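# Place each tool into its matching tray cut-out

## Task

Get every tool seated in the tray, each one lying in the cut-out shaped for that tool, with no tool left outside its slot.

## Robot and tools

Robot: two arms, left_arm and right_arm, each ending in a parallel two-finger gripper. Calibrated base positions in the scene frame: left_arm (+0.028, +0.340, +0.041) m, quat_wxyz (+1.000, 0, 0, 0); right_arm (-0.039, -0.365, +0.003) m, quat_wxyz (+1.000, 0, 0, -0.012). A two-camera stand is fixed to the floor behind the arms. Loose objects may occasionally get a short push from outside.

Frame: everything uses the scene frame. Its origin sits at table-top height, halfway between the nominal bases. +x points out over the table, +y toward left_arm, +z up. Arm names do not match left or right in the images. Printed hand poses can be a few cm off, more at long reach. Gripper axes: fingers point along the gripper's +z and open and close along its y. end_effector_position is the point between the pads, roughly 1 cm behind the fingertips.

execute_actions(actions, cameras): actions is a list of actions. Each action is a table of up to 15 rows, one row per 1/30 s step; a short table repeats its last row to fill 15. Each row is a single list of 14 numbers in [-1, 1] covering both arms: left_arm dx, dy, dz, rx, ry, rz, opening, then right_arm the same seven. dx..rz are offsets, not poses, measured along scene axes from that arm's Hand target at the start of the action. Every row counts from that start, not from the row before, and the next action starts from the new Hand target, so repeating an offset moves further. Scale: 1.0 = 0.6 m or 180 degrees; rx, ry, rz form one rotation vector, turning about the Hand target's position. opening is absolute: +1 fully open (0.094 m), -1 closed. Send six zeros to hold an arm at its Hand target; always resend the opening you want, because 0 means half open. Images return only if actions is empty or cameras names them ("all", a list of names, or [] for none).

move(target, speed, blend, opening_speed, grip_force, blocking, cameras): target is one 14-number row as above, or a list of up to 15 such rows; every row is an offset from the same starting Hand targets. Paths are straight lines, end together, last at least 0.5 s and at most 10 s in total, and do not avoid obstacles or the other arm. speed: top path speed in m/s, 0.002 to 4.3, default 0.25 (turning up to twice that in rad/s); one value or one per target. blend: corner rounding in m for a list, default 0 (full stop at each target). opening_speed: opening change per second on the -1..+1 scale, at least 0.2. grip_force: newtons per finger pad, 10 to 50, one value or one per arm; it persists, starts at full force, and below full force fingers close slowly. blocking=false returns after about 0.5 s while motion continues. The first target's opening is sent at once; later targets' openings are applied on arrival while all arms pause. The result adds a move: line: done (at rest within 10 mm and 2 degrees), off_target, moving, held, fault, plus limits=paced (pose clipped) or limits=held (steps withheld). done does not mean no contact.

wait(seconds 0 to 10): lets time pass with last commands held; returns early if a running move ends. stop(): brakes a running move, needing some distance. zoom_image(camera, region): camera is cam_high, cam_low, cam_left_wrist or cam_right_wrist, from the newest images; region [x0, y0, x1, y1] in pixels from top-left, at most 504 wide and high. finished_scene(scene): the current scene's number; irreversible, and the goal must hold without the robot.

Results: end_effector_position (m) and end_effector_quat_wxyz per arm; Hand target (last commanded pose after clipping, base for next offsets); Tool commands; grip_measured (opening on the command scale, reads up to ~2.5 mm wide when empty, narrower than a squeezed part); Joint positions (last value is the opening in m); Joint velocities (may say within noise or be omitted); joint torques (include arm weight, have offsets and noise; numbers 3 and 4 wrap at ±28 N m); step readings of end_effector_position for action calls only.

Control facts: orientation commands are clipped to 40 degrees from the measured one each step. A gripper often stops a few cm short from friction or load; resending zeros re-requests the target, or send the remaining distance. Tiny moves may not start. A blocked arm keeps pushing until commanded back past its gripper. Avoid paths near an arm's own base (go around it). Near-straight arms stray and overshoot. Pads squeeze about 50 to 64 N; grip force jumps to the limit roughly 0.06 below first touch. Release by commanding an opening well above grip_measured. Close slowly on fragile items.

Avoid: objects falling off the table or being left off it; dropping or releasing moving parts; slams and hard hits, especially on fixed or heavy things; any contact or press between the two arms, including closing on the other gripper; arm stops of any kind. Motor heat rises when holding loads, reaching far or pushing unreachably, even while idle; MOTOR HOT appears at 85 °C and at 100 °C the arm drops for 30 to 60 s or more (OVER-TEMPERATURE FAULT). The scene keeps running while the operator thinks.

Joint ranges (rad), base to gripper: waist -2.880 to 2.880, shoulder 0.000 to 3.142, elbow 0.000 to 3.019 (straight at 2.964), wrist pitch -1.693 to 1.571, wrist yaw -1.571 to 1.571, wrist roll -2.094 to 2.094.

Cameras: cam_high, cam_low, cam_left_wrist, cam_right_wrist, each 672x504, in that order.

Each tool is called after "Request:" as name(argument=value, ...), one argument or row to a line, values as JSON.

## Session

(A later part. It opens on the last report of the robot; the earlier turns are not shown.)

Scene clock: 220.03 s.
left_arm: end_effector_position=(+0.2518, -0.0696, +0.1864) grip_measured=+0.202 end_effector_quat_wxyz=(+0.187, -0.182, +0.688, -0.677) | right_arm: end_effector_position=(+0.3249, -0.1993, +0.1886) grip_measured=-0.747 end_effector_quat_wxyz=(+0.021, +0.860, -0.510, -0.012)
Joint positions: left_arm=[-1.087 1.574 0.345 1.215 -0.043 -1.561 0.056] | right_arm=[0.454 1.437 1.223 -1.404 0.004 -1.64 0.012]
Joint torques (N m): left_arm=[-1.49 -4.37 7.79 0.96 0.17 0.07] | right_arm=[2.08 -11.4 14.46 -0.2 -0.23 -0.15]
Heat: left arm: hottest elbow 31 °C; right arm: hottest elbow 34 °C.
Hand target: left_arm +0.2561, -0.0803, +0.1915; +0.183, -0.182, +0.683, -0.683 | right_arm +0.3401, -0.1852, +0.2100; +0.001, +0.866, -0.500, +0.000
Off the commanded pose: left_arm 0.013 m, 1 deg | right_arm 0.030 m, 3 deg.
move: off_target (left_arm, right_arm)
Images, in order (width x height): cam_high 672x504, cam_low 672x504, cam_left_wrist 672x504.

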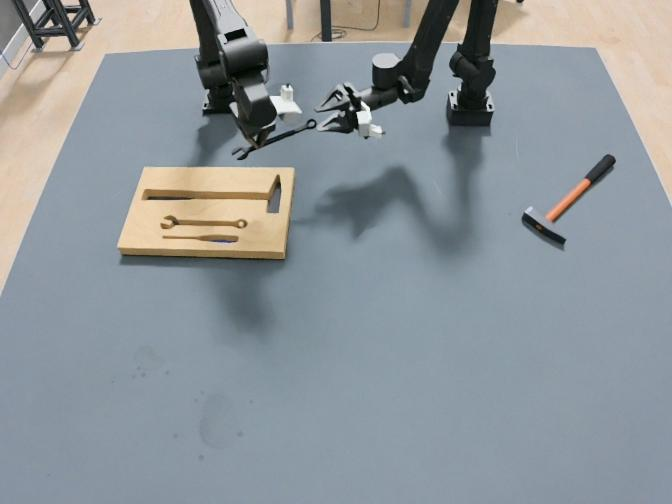

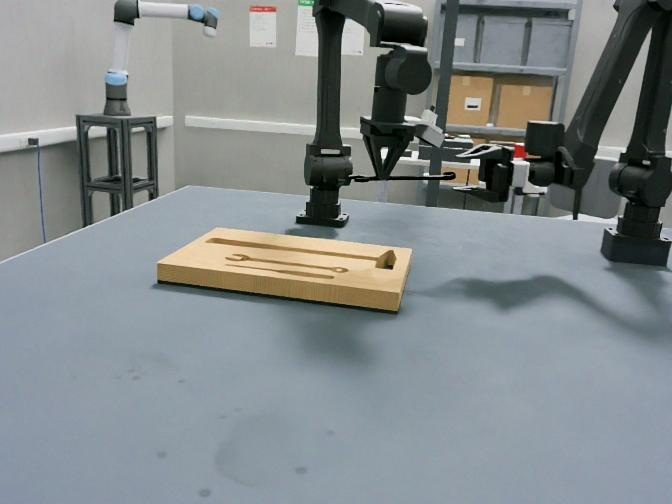

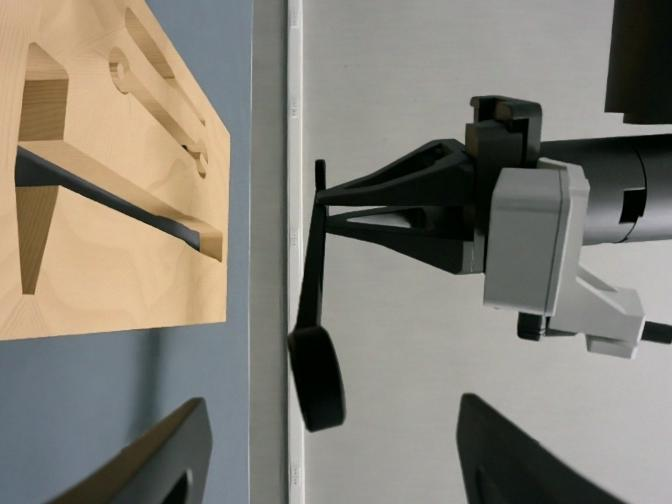

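Request:
move(
  target=[0.0152, -0.0258, -0.0085, 0, 0, 0, 0.2, 0, 0, 0, 0, 0, 0, -0.95],
  speed=0.08,
  cameras=["cam_low", "cam_left_wrist", "cam_high"],
)

Request:
zoom_image(
  camera="cam_left_wrist",
  region=[180, 150, 600, 504],
)

Request:
zoom_image(
  camera="cam_low",
  region=[330, 90, 600, 260],
)

Scene clock: 224.50 s.
left_arm: end_effector_position=(+0.2595, -0.0854, +0.1801) grip_measured=+0.202 end_effector_quat_wxyz=(+0.185, -0.181, +0.690, -0.675) | right_arm: end_effector_position=(+0.3249, -0.1993, +0.1886) grip_measured=-0.747 end_effector_quat_wxyz=(+0.021, +0.860, -0.510, -0.012)
Joint positions: left_arm=[-1.087 1.626 0.391 1.215 -0.04 -1.561 0.056] | right_arm=[0.454 1.437 1.223 -1.404 0.004 -1.64 0.012]
Joint torques (N m): left_arm=[-1.26 -4.95 7.83 1.17 0.17 0.08] | right_arm=[1.96 -11.52 14.42 -0.23 -0.23 -0.16]
Heat: left arm: hottest elbow 31 °C; right arm: hottest elbow 34 °C.
Hand target: left_arm +0.2652, -0.0958, +0.1864; +0.183, -0.182, +0.683, -0.683 | right_arm +0.3401, -0.1852, +0.2100; +0.001, +0.866, -0.500, +0.000
Off the commanded pose: left_arm 0.013 m, 1 deg | right_arm 0.030 m, 3 deg.
move: off_target (left_arm, right_arm)
Images, in order (width x height): cam_high 672x504, cam_low 672x504, cam_left_wrist 672x504.

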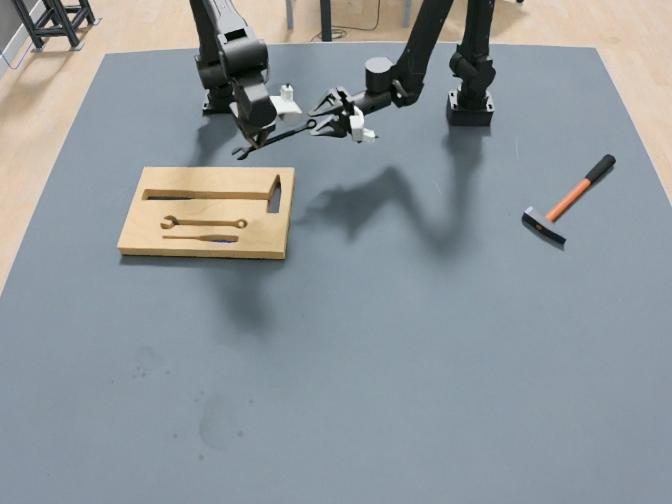

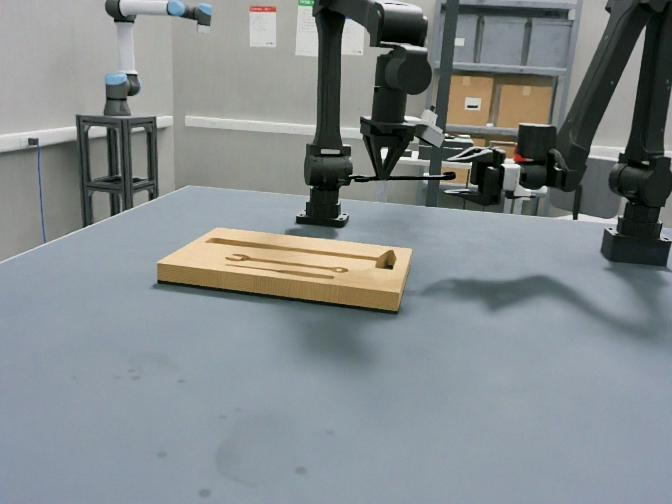

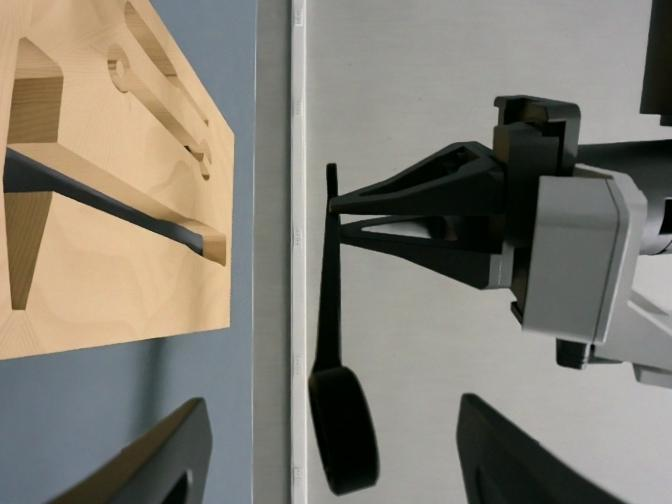

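Scaled by 1.200 from the camera's 672x504 image, which has a finer 960x720 frame.

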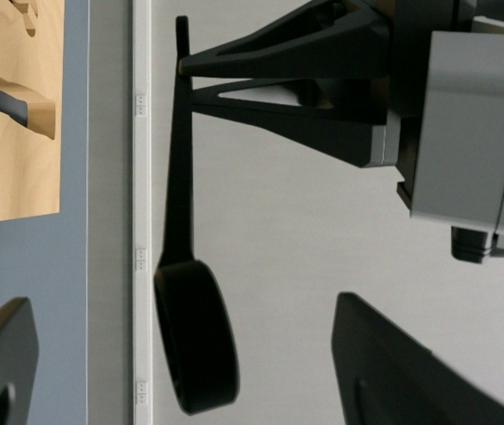

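Scaled by 1.867 from the camera's 672x504 image, which has a finer 960x720 frame.

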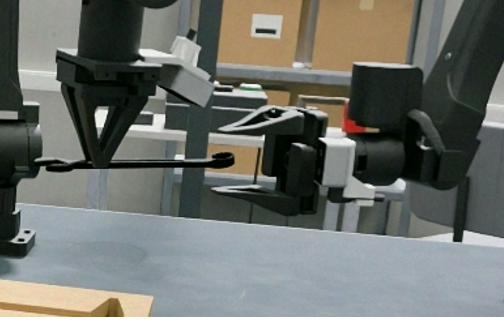

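Request:
move(
  target=[0, 0, 0.004, -0.042, 0.0527, 0, -0.4, 0, 0, 0, 0, 0, 0, -0.95],
  speed=0.08,
  opening_speed=1.0,
  cameras=["cam_low", "cam_left_wrist"],
)

Request:
zoom_image(
  camera="cam_left_wrist",
  region=[180, 150, 600, 504],
)

Request:
zoom_image(
  camera="cam_low",
  region=[330, 90, 600, 260],
)

Scene clock: 235.60 s.
left_arm: end_effector_position=(+0.2597, -0.0856, +0.1793) grip_measured=-0.398 end_effector_quat_wxyz=(+0.115, -0.250, +0.663, -0.697) | right_arm: end_effector_position=(+0.3249, -0.1993, +0.1886) grip_measured=-0.747 end_effector_quat_wxyz=(+0.021, +0.860, -0.510, -0.012)
Joint positions: left_arm=[-1.087 1.649 0.391 1.255 -0.04 -1.767 0.028] | right_arm=[0.454 1.437 1.223 -1.404 0.004 -1.64 0.012]
Joint torques (N m): left_arm=[-1.32 -5.07 7.57 1.73 -0.04 0.06] | right_arm=[1.67 -11.58 14.41 -0.18 -0.23 -0.16]
Heat: left arm: hottest elbow 30 °C; right arm: hottest elbow 34 °C.
Hand target: left_arm +0.2652, -0.0957, +0.1889; +0.114, -0.250, +0.649, -0.709 | right_arm +0.3401, -0.1852, +0.2100; +0.001, +0.866, -0.500, +0.000
Off the commanded pose: left_arm 0.015 m, 2 deg | right_arm 0.030 m, 3 deg.
move: off_target (left_arm, right_arm)
Images, in order (width x height): cam_low 672x504, cam_left_wrist 672x504.

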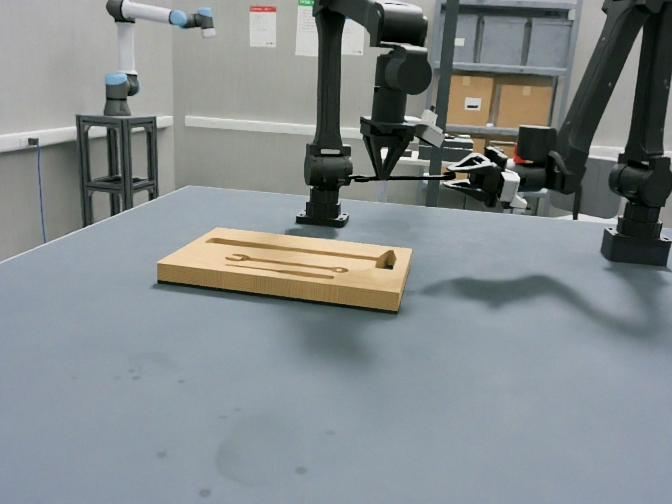

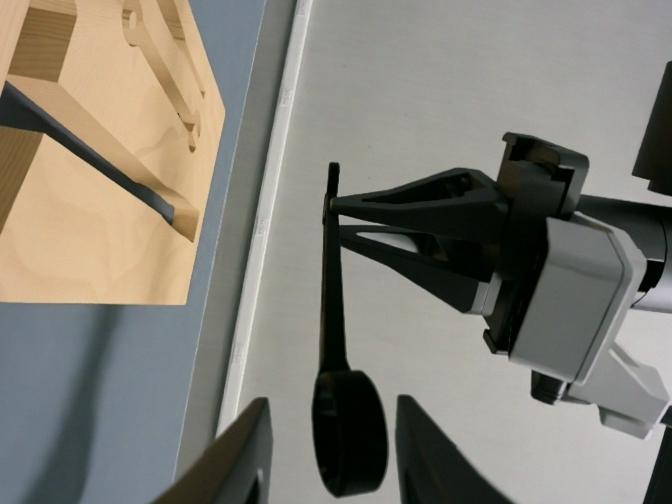

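Scaled by 1.200 from the camera's 672x504 image, which has a finer 960x720 frame.

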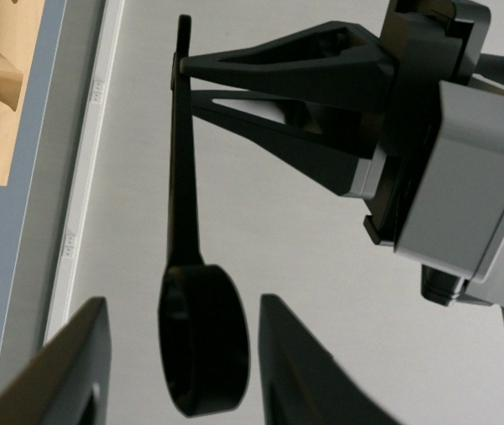

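Scaled by 1.867 from the camera's 672x504 image, which has a finer 960x720 frame.

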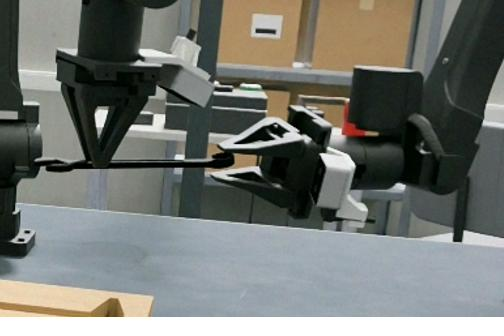

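Request:
move(
  target=[0, 0, 0.01, 0, 0, 0, -0.5, 0, 0, 0, 0, 0, 0, -0.95],
  speed=0.08,
  opening_speed=1.0,
  cameras=["cam_low", "cam_left_wrist"],
)

Request:
zoom_image(
  camera="cam_left_wrist",
  region=[180, 150, 600, 504],
)

Scene clock: 239.07 s.
left_arm: end_effector_position=(+0.2597, -0.0856, +0.1804) grip_measured=-0.498 end_effector_quat_wxyz=(+0.115, -0.250, +0.663, -0.697) | right_arm: end_effector_position=(+0.3249, -0.1993, +0.1886) grip_measured=-0.747 end_effector_quat_wxyz=(+0.021, +0.860, -0.510, -0.012)
Joint positions: left_arm=[-1.087 1.644 0.391 1.25 -0.04 -1.768 0.024] | right_arm=[0.454 1.437 1.223 -1.404 0.004 -1.64 0.012]
Joint torques (N m): left_arm=[-1.32 -6.48 7.68 0.94 -0.04 0.06] | right_arm=[1.9 -11.34 14.41 -0.18 -0.23 -0.15]
Heat: left arm: hottest elbow 30 °C; right arm: hottest elbow 34 °C.
Hand target: left_arm +0.2652, -0.0957, +0.1948; +0.114, -0.250, +0.649, -0.709 | right_arm +0.3401, -0.1852, +0.2100; +0.001, +0.866, -0.500, +0.000
Off the commanded pose: left_arm 0.019 m, 2 deg | right_arm 0.030 m, 3 deg.
move: off_target (left_arm, right_arm)
Images, in order (width x height): cam_low 672x504, cam_left_wrist 672x504.

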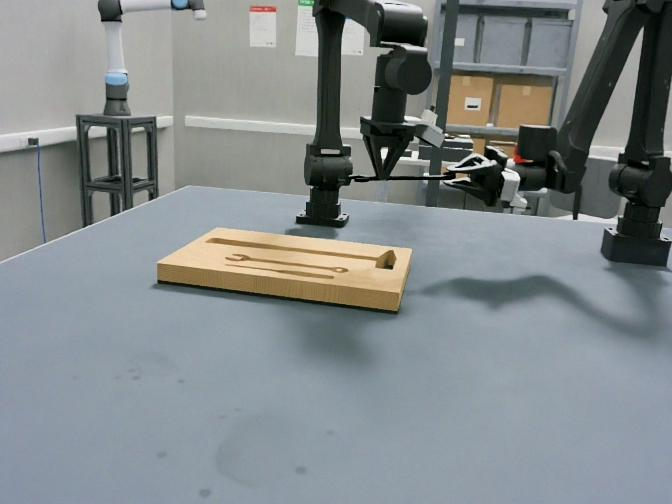

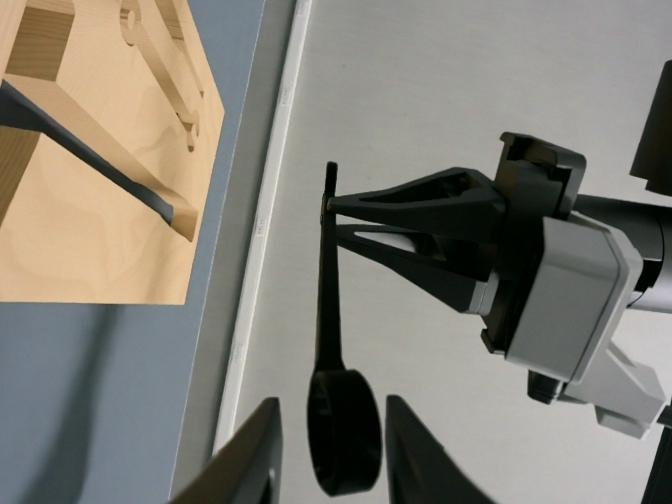

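Scaled by 1.200 from the camera's 672x504 image, which has a finer 960x720 frame.

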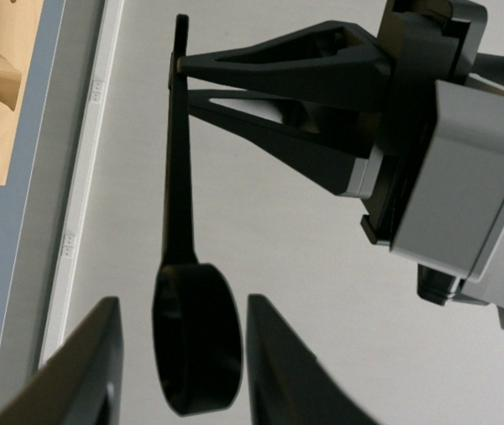

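Request:
execute_actions(
  actions=[],
  cameras=["all"],
)

Scene clock: 253.03 s.
left_arm: end_effector_position=(+0.2597, -0.0856, +0.1804) grip_measured=-0.498 end_effector_quat_wxyz=(+0.115, -0.250, +0.663, -0.697) | right_arm: end_effector_position=(+0.3249, -0.1993, +0.1886) grip_measured=-0.747 end_effector_quat_wxyz=(+0.021, +0.860, -0.510, -0.012)
Joint positions: left_arm=[-1.087 1.644 0.391 1.25 -0.04 -1.768 0.024] | right_arm=[0.454 1.437 1.223 -1.404 0.004 -1.64 0.012]
Joint velocities: within noise
Joint torques (N m): left_arm=[-1.38 -6.48 7.66 0.98 -0.04 0.06] | right_arm=[2.08 -11.28 14.39 -0.25 -0.22 -0.15]
Heat: left arm: hottest elbow 30 °C; right arm: hottest elbow 35 °C.
Hand target: left_arm +0.2652, -0.0957, +0.1949; +0.114, -0.250, +0.649, -0.709 | right_arm +0.3401, -0.1852, +0.2100; +0.001, +0.866, -0.500, +0.000
Tool commands: left_gripper/opening=-0.5 right_gripper/opening=-0.95
Off the commanded pose: left_arm 0.019 m, 2 deg | right_arm 0.030 m, 3 deg.

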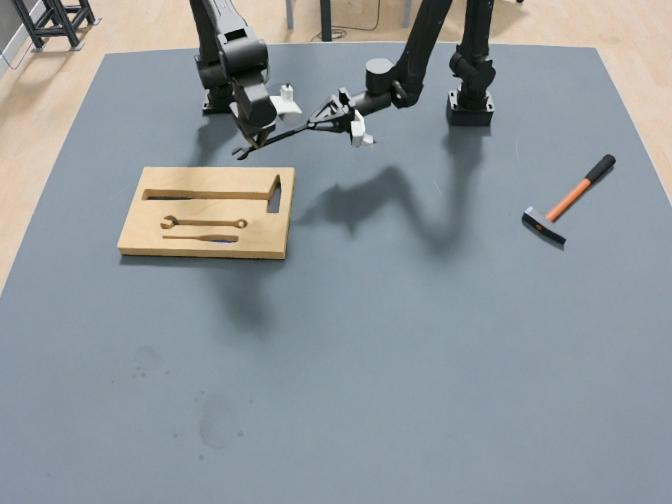

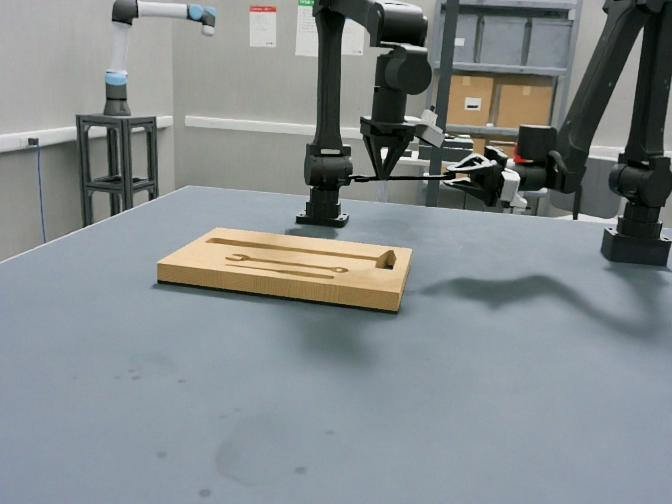

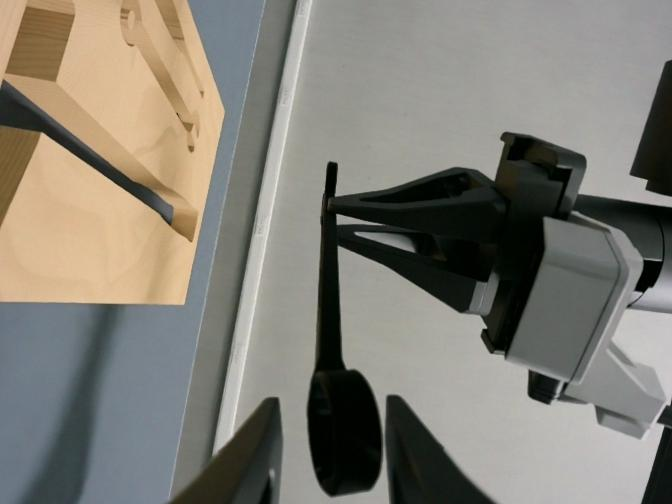

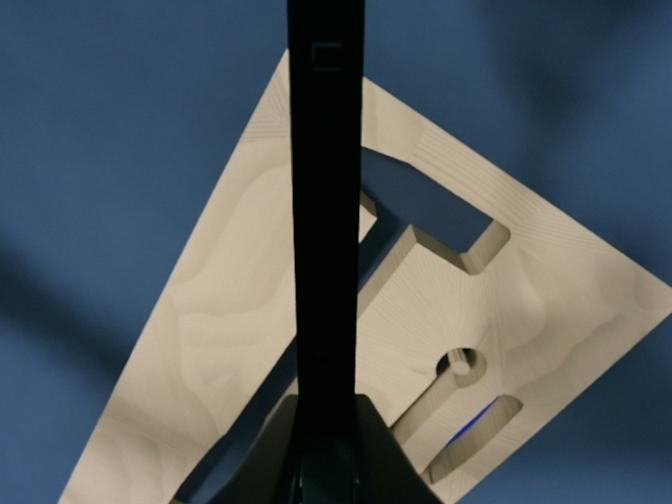

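Request:
move(
  target=[0,0,0,0,0,0,-0.95, 0,0,0,0,0,0,-0.95],
  opening_speed=0.5,
  cameras=["cam_left_wrist"],
)

Scene clock: 256.60 s.
left_arm: end_effector_position=(+0.2596, -0.0855, +0.1783) grip_measured=-0.815 end_effector_quat_wxyz=(+0.122, -0.244, +0.668, -0.692) | right_arm: end_effector_position=(+0.3231, -0.2001, +0.1882) grip_measured=-0.747 end_effector_quat_wxyz=(+0.024, +0.860, -0.510, -0.014)
Joint positions: left_arm=[-1.087 1.643 0.391 1.239 -0.04 -1.747 0.009] | right_arm=[0.454 1.438 1.223 -1.412 0.004 -1.64 0.012]
Joint torques (N m): left_arm=[-1.32 -6.24 7.66 1.28 -0.01 -0.12] | right_arm=[1.9 -11.58 14.42 0.06 -0.22 -0.14]
Heat: left arm: hottest elbow 30 °C; right arm: hottest elbow 35 °C.
Hand target: left_arm +0.2652, -0.0958, +0.1947; +0.114, -0.250, +0.649, -0.709 | right_arm +0.3400, -0.1852, +0.2100; +0.001, +0.866, -0.500, +0.000
Off the commanded pose: left_arm 0.020 m, 3 deg | right_arm 0.031 m, 3 deg.
move: off_target (left_arm, right_arm)
Images, in order (width x height): cam_left_wrist 672x504.

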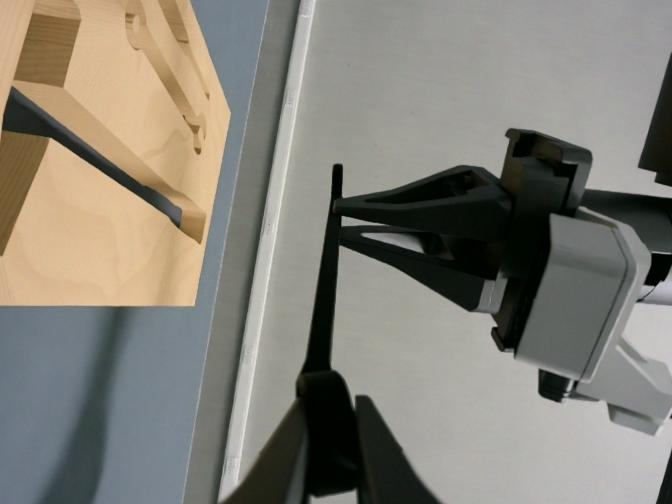

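Request:
move(
  target=[
    [0,0,0,0,0,0,-0.95, 0,0,0,0,0,0,-0.2],
    [0,0,0,0,0,0,-0.95, 0.01,-0.01,0.25,0,0,0,-0.2],
  ],
  opening_speed=0.8,
  speed=0.2,
  cameras=["all"],
)

Scene clock: 265.17 s.
left_arm: end_effector_position=(+0.2596, -0.0855, +0.1783) grip_measured=-0.823 end_effector_quat_wxyz=(+0.115, -0.251, +0.666, -0.693) | right_arm: end_effector_position=(+0.3390, -0.1928, +0.3342) grip_measured=-0.202 end_effector_quat_wxyz=(-0.022, +0.864, -0.502, +0.018)
Joint positions: left_arm=[-1.087 1.643 0.391 1.239 -0.04 -1.768 0.008] | right_arm=[0.454 1.402 1.57 -1.683 0.004 -1.658 0.037]
Joint torques (N m): left_arm=[-1.44 -6.36 7.66 1.36 -0.04 0.07] | right_arm=[0.56 -12.34 14 0.01 -0.23 -0.15]
Heat: left arm: hottest elbow 30 °C; right arm: hottest elbow 36 °C.
Hand target: left_arm +0.2652, -0.0957, +0.1948; +0.114, -0.250, +0.649, -0.709 | right_arm +0.3460, -0.1912, +0.3601; +0.001, +0.866, -0.500, +0.000
Off the commanded pose: left_arm 0.020 m, 3 deg | right_arm 0.027 m, 3 deg.
joint sent to its limit (right arm) — joint 4 (wrist pitch), lower limit. The joint targets are off in orientation, not in position.
move: off_target (left_arm, right_arm)

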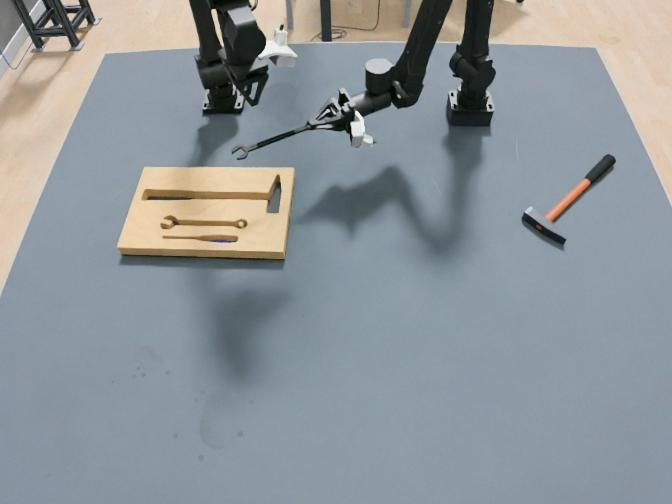

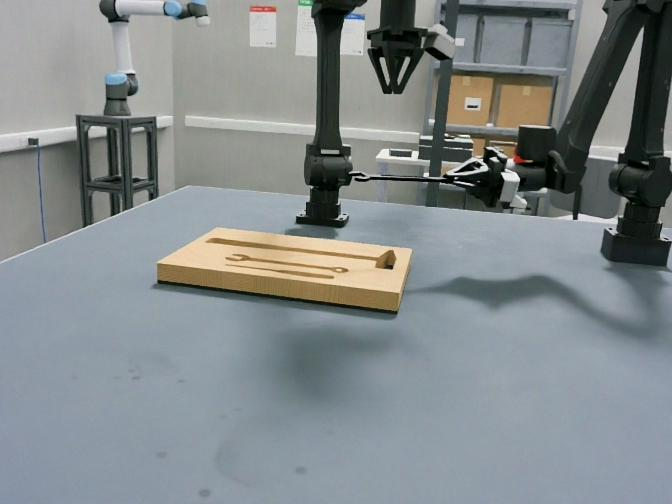

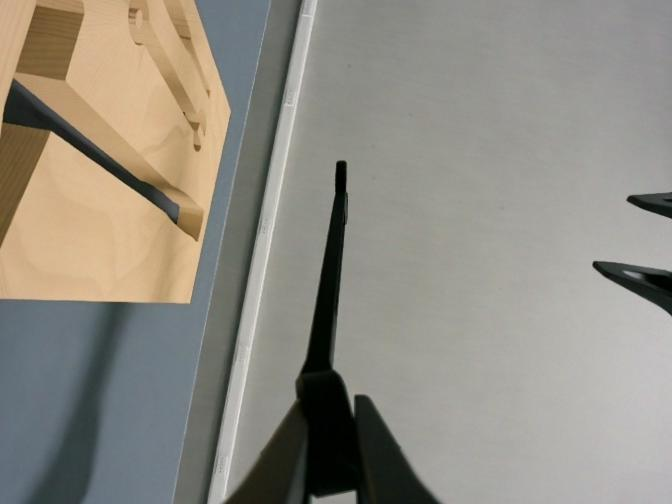

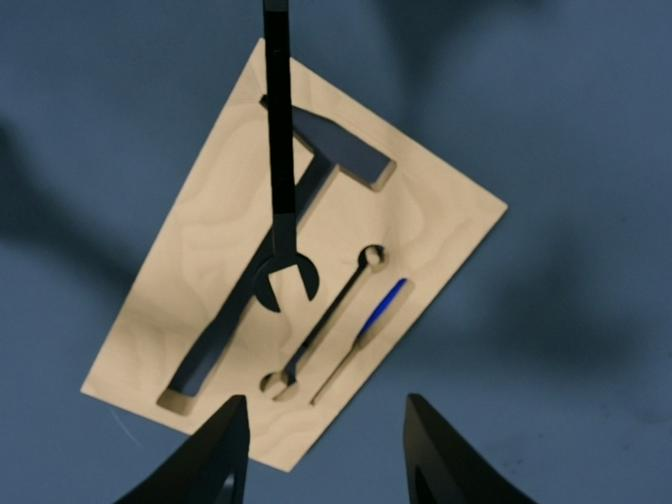

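Request:
move(
  target=[
    [0,0,0,0.2513,-0.4317,0.0163,-0.95, 0,0,0,0,0,0,-0.2],
    [0,0,0,0.5025,-0.8633,0.0326,-0.95, 0,0,0,0,0,0,-0.2],
  ],
  speed=0.35,
  blend=0.02,
  cameras=["all"],
)

Scene clock: 274.90 s.
left_arm: end_effector_position=(+0.2609, -0.0848, +0.1783) grip_measured=-0.827 end_effector_quat_wxyz=(+0.694, +0.662, +0.261, +0.110) | right_arm: end_effector_position=(+0.3390, -0.1928, +0.3342) grip_measured=-0.202 end_effector_quat_wxyz=(-0.022, +0.864, -0.502, +0.018)
Joint positions: left_arm=[-1.087 1.643 0.391 1.239 -0.048 1.352 0.008] | right_arm=[0.454 1.402 1.57 -1.683 0.004 -1.659 0.037]
Joint torques (N m): left_arm=[-1.49 -6.24 7.66 1.5 0.17 0.12] | right_arm=[0.32 -12.22 14.04 0.01 -0.24 -0.14]
Heat: left arm: hottest elbow 30 °C; right arm: hottest elbow 36 °C.
Hand target: left_arm +0.2652, -0.0957, +0.1950; +0.710, +0.648, +0.251, +0.114 | right_arm +0.3460, -0.1912, +0.3601; +0.001, +0.866, -0.500, +0.000
Off the commanded pose: left_arm 0.020 m, 3 deg | right_arm 0.027 m, 3 deg.
joint sent to its limit (right arm) — joint 4 (wrist pitch), lower limit. The joint targets are off in orientation, not in position.
move: off_target (left_arm, right_arm)

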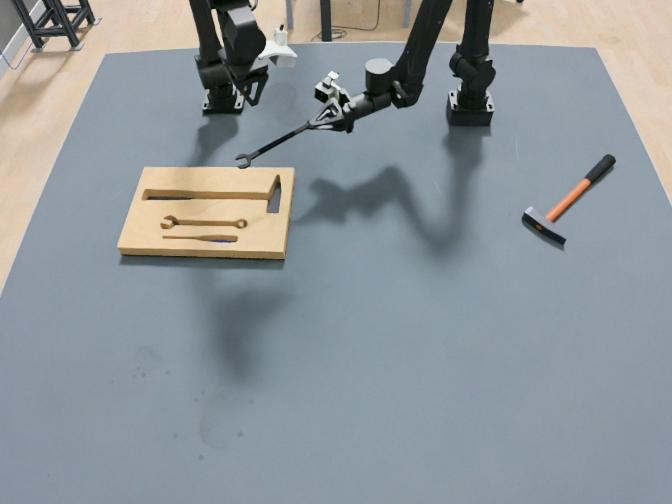

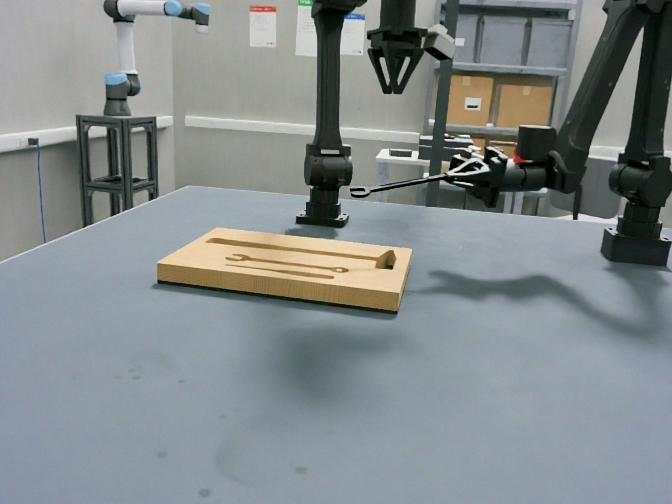

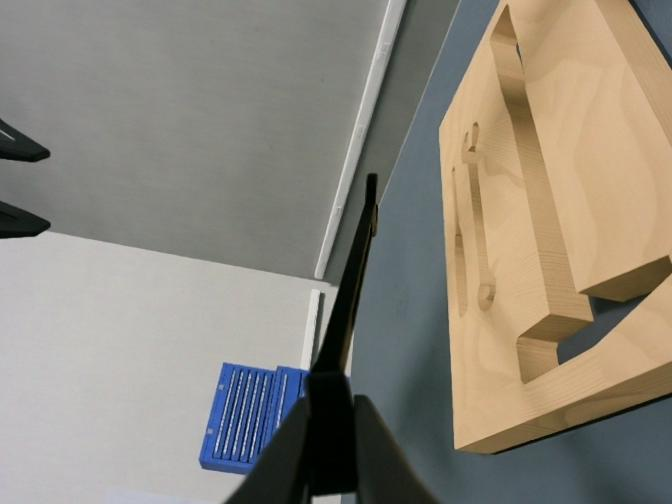

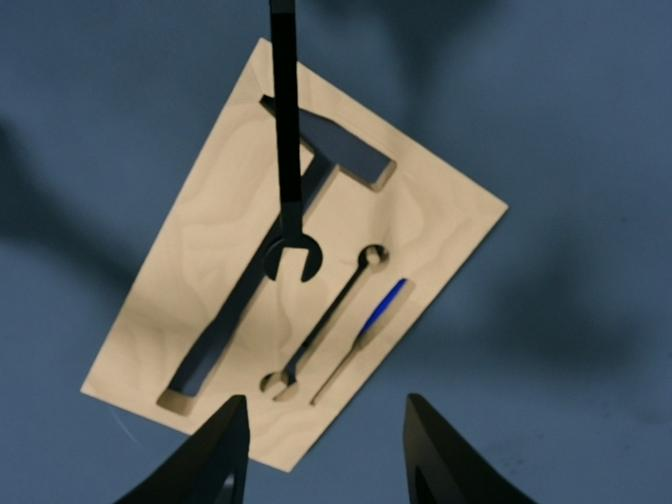

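Request:
move(
  target=[0,0,0,-0.0312,-0.0182,0,-0.95, -0.0133,0.0067,-0.2,0,0,0,-0.3],
  speed=0.12,
  cameras=["all"],
)

Scene clock: 292.50 s.
left_arm: end_effector_position=(+0.2611, -0.0854, +0.1804) grip_measured=-0.827 end_effector_quat_wxyz=(+0.731, +0.626, +0.246, +0.116) | right_arm: end_effector_position=(+0.3380, -0.1933, +0.2438) grip_measured=-0.298 end_effector_quat_wxyz=(+0.003, +0.865, -0.502, +0.001)
Joint positions: left_arm=[-1.087 1.758 0.397 1.456 -0.048 1.357 0.008] | right_arm=[0.454 1.426 1.358 -1.507 0.004 -1.659 0.033]
Joint torques (N m): left_arm=[-1.49 -6.01 6.6 2.06 0.16 0.1] | right_arm=[1.61 -11.81 8.35 0.76 -0.24 0.02]
Heat: left arm: hottest waist 29 °C; right arm: hottest elbow 36 °C.
Hand target: left_arm +0.2652, -0.0958, +0.1950; +0.748, +0.609, +0.236, +0.120 | right_arm +0.3380, -0.1872, +0.2399; +0.001, +0.866, -0.500, +0.000
Off the commanded pose: left_arm 0.018 m, 3 deg | right_arm 0.007 m, 0 deg.
move: off_target (left_arm)

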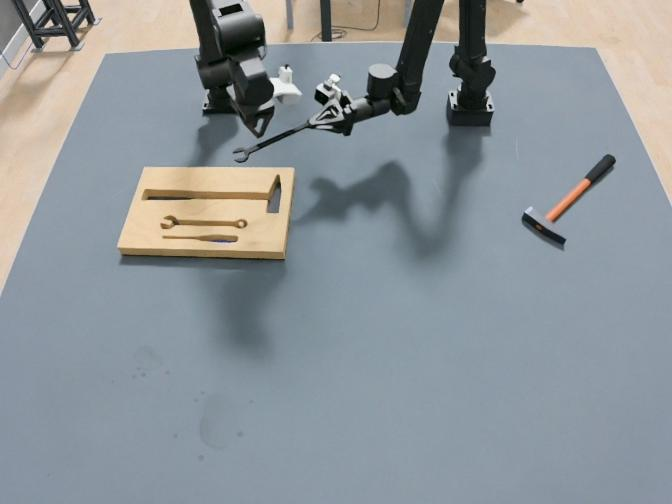

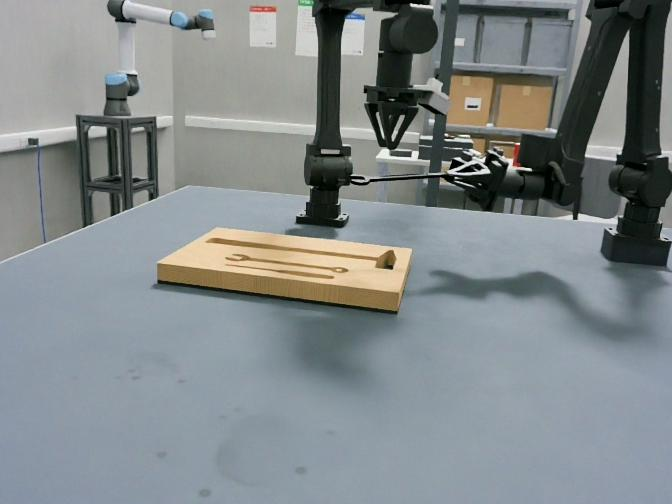

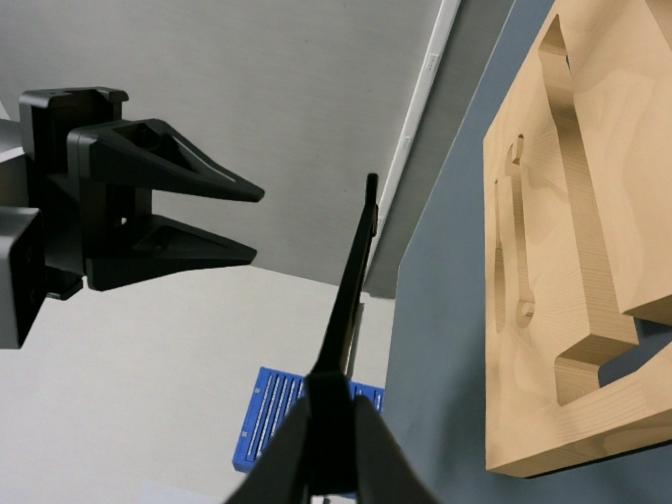

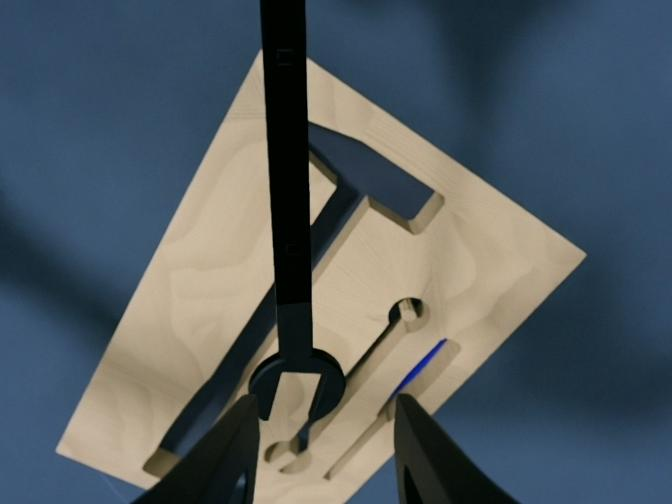

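Request:
move(
  target=[
    [0,0,0,0,0,0,-0.95, -0.0262,0.0,-0.025,0,0,0,-0.1],
    [0,0,0,0,0,0,-0.95, -0.0262,0.0,-0.07,0,0,0,-0.1],
  ],
  speed=0.08,
  blend=0.005,
  cameras=["all"],
)

Scene clock: 303.17 s.
left_arm: end_effector_position=(+0.2611, -0.0854, +0.1804) grip_measured=-0.827 end_effector_quat_wxyz=(+0.731, +0.626, +0.246, +0.116) | right_arm: end_effector_position=(+0.3255, -0.1935, +0.1942) grip_measured=-0.102 end_effector_quat_wxyz=(+0.010, +0.864, -0.503, -0.005)
Joint positions: left_arm=[-1.087 1.758 0.397 1.456 -0.048 1.358 0.008] | right_arm=[0.466 1.426 1.227 -1.395 0.003 -1.644 0.042]
Joint torques (N m): left_arm=[-1.44 -6.07 6.68 2.03 0.16 0.1] | right_arm=[1.96 -13.33 7.95 0.68 -0.21 0.04]
Heat: left arm: hottest waist 29 °C; right arm: hottest elbow 35 °C.
Hand target: left_arm +0.2652, -0.0958, +0.1950; +0.748, +0.609, +0.236, +0.120 | right_arm +0.3223, -0.1870, +0.1980; +0.001, +0.866, -0.500, +0.000
Off the commanded pose: left_arm 0.018 m, 3 deg | right_arm 0.008 m, 1 deg.
move: off_target (left_arm)

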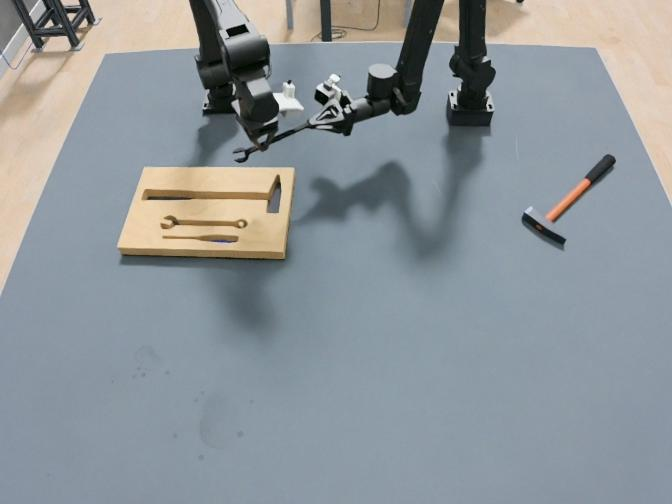

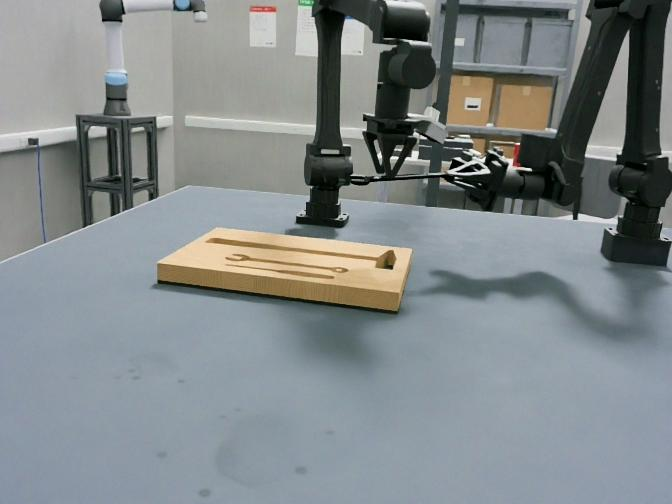

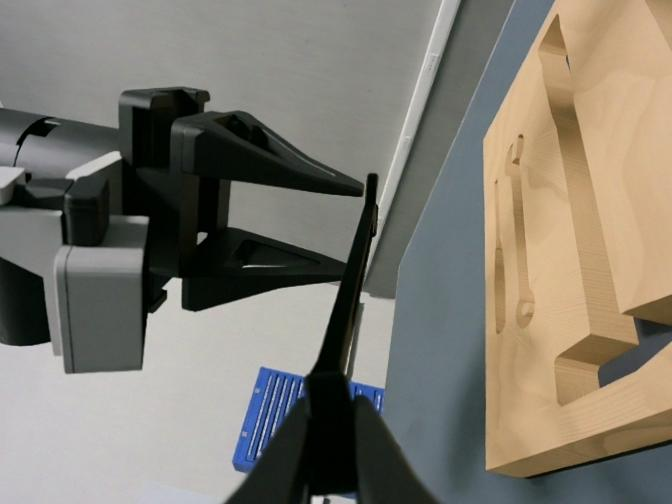

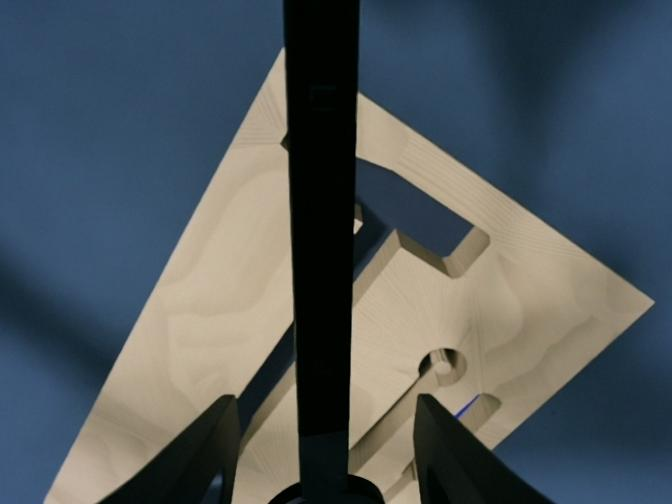

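Request:
zoom_image(
  camera="cam_left_wrist",
  region=[260, 150, 440, 320],
)

Request:
zoom_image(
  camera="cam_right_wrist",
  region=[200, 330, 460, 504],
)

Scaled by 2.800 from the camera's 672x504 image, which has a finer 960x720 frame.

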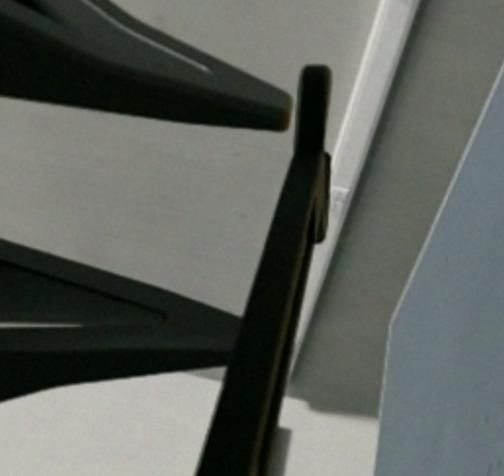

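Scaled by 1.938 from the camera's 672x504 image, which has a finer 960x720 frame.

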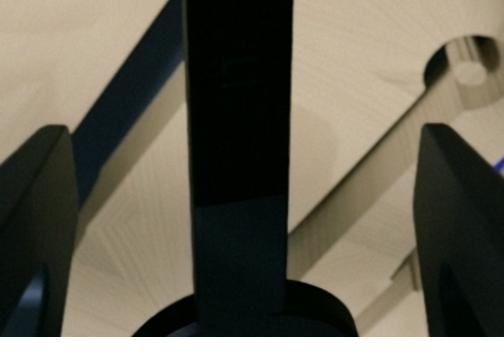

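Request:
move(
  target=[0,0,0,0,0,0,-0.95, 0,0,-0.015,0,0,0,-0.4],
  speed=0.06,
  opening_speed=0.5,
  cameras=["cam_left_wrist","cam_right_wrist"],
)

Request:
zoom_image(
  camera="cam_left_wrist",
  region=[260, 150, 440, 320],
)

Scene clock: 311.77 s.
left_arm: end_effector_position=(+0.2611, -0.0854, +0.1804) grip_measured=-0.827 end_effector_quat_wxyz=(+0.731, +0.626, +0.246, +0.116) | right_arm: end_effector_position=(+0.3251, -0.1937, +0.1871) grip_measured=-0.397 end_effector_quat_wxyz=(+0.009, +0.864, -0.503, -0.004)
Joint positions: left_arm=[-1.087 1.758 0.397 1.456 -0.048 1.358 0.008] | right_arm=[0.466 1.426 1.208 -1.371 0.003 -1.644 0.028]
Joint torques (N m): left_arm=[-1.49 -6.01 6.67 2.04 0.17 0.11] | right_arm=[1.9 -12.86 8.01 0.75 -0.23 0.03]
Heat: left arm: hottest waist 29 °C; right arm: hottest elbow 35 °C.
Hand target: left_arm +0.2652, -0.0958, +0.1950; +0.748, +0.609, +0.236, +0.120 | right_arm +0.3223, -0.1870, +0.1890; +0.001, +0.866, -0.500, +0.000
Off the commanded pose: left_arm 0.018 m, 3 deg | right_arm 0.007 m, 1 deg.
move: off_target (left_arm)
Images, in order (width x height): cam_left_wrist 672x504, cam_right_wrist 672x504.

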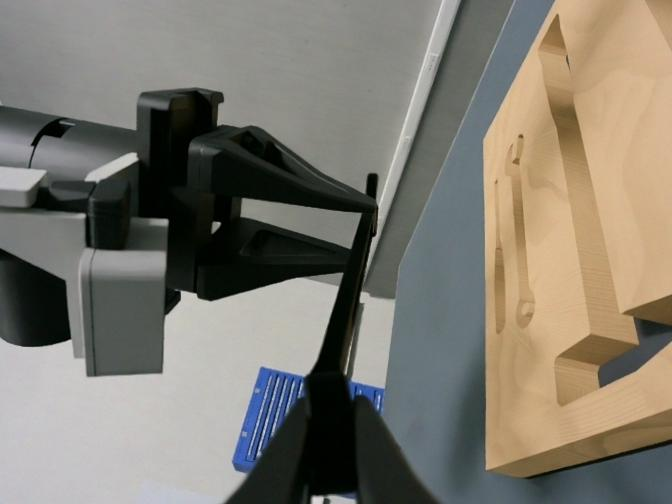

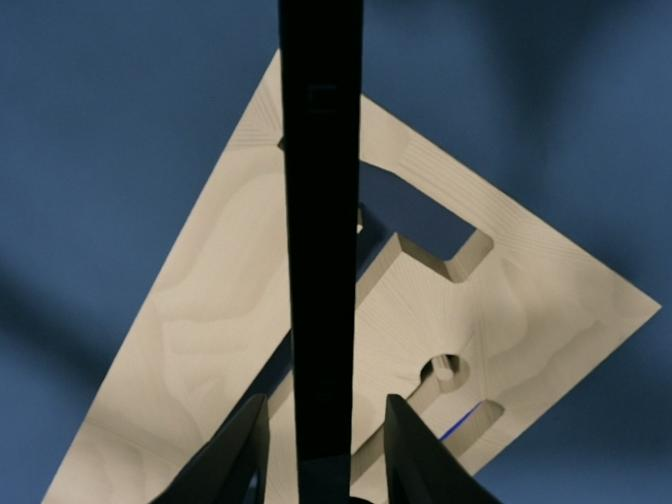

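Scaled by 2.800 from the camera's 672x504 image, which has a finer 960x720 frame.

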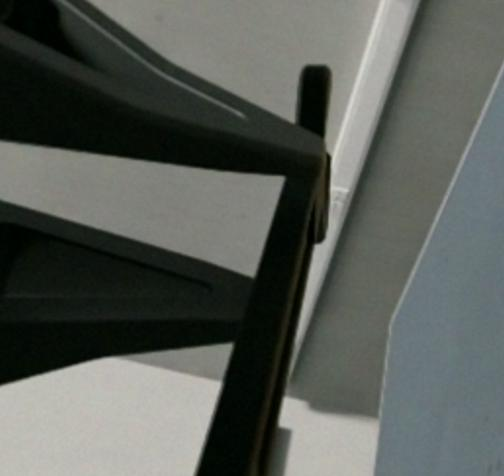

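Request:
move(
  target=[0,0,0,0,0,0,-0.95, 0,0,0.012,0,0,0,-0.5],
  speed=0.06,
  opening_speed=0.5,
  cameras=["cam_left_wrist"],
)

Request:
zoom_image(
  camera="cam_left_wrist",
  region=[260, 150, 440, 320],
)

Scene clock: 318.97 s.
left_arm: end_effector_position=(+0.2611, -0.0854, +0.1804) grip_measured=-0.827 end_effector_quat_wxyz=(+0.731, +0.626, +0.246, +0.116) | right_arm: end_effector_position=(+0.3252, -0.1936, +0.1871) grip_measured=-0.498 end_effector_quat_wxyz=(+0.008, +0.864, -0.503, -0.004)
Joint positions: left_arm=[-1.087 1.758 0.397 1.456 -0.048 1.358 0.008] | right_arm=[0.466 1.426 1.208 -1.371 0.003 -1.644 0.024]
Joint torques (N m): left_arm=[-1.49 -6.01 6.67 2.04 0.17 0.1] | right_arm=[2.02 -13.33 9.29 0.01 -0.22 0.03]
Heat: left arm: hottest waist 29 °C; right arm: hottest elbow 34 °C.
Hand target: left_arm +0.2652, -0.0958, +0.1950; +0.748, +0.609, +0.236, +0.120 | right_arm +0.3223, -0.1870, +0.1963; +0.001, +0.866, -0.500, +0.000
Off the commanded pose: left_arm 0.018 m, 3 deg | right_arm 0.012 m, 1 deg.
move: off_target (left_arm, right_arm)
Images, in order (width x height): cam_left_wrist 672x504.

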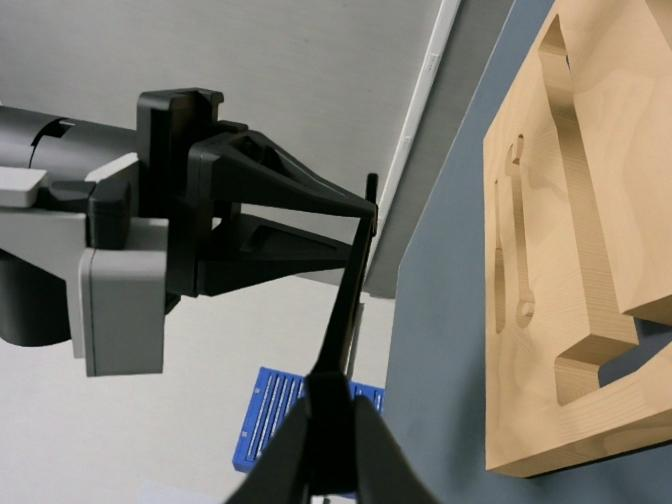

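Scaled by 2.800 from the camera's 672x504 image, which has a finer 960x720 frame.

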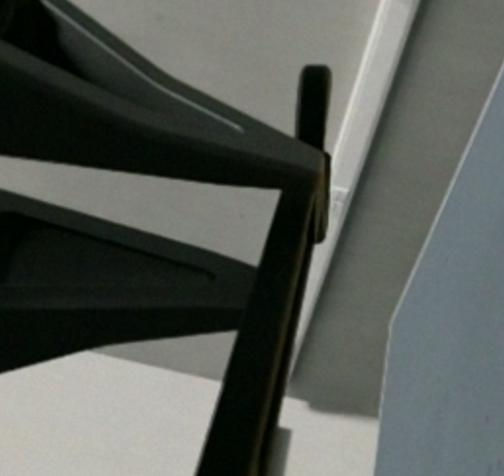

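Request:
move(
  target=[0,0,0,0,0,0,-0.95, 0.005,0,0.0125,0,0,0,-0.5],
  speed=0.06,
)

Scene clock: 321.93 s.
left_arm: end_effector_position=(+0.2611, -0.0854, +0.1804) grip_measured=-0.827 end_effector_quat_wxyz=(+0.731, +0.626, +0.246, +0.116) | right_arm: end_effector_position=(+0.3216, -0.1953, +0.1872) grip_measured=-0.498 end_effector_quat_wxyz=(+0.015, +0.864, -0.503, -0.008)
Joint positions: left_arm=[-1.087 1.758 0.397 1.456 -0.048 1.358 0.008] | right_arm=[0.466 1.426 1.208 -1.387 0.003 -1.644 0.024]
Joint torques (N m): left_arm=[-1.44 -6.01 6.67 2.06 0.17 0.11] | right_arm=[1.73 -12.98 11.32 -0.21 -0.22 -0.01]
Heat: left arm: hottest waist 29 °C; right arm: hottest elbow 34 °C.
Hand target: left_arm +0.2652, -0.0958, +0.1950; +0.748, +0.609, +0.236, +0.120 | right_arm +0.3253, -0.1870, +0.2038; +0.001, +0.866, -0.500, +0.000
Off the commanded pose: left_arm 0.018 m, 3 deg | right_arm 0.019 m, 2 deg.
move: off_target (left_arm, right_arm)


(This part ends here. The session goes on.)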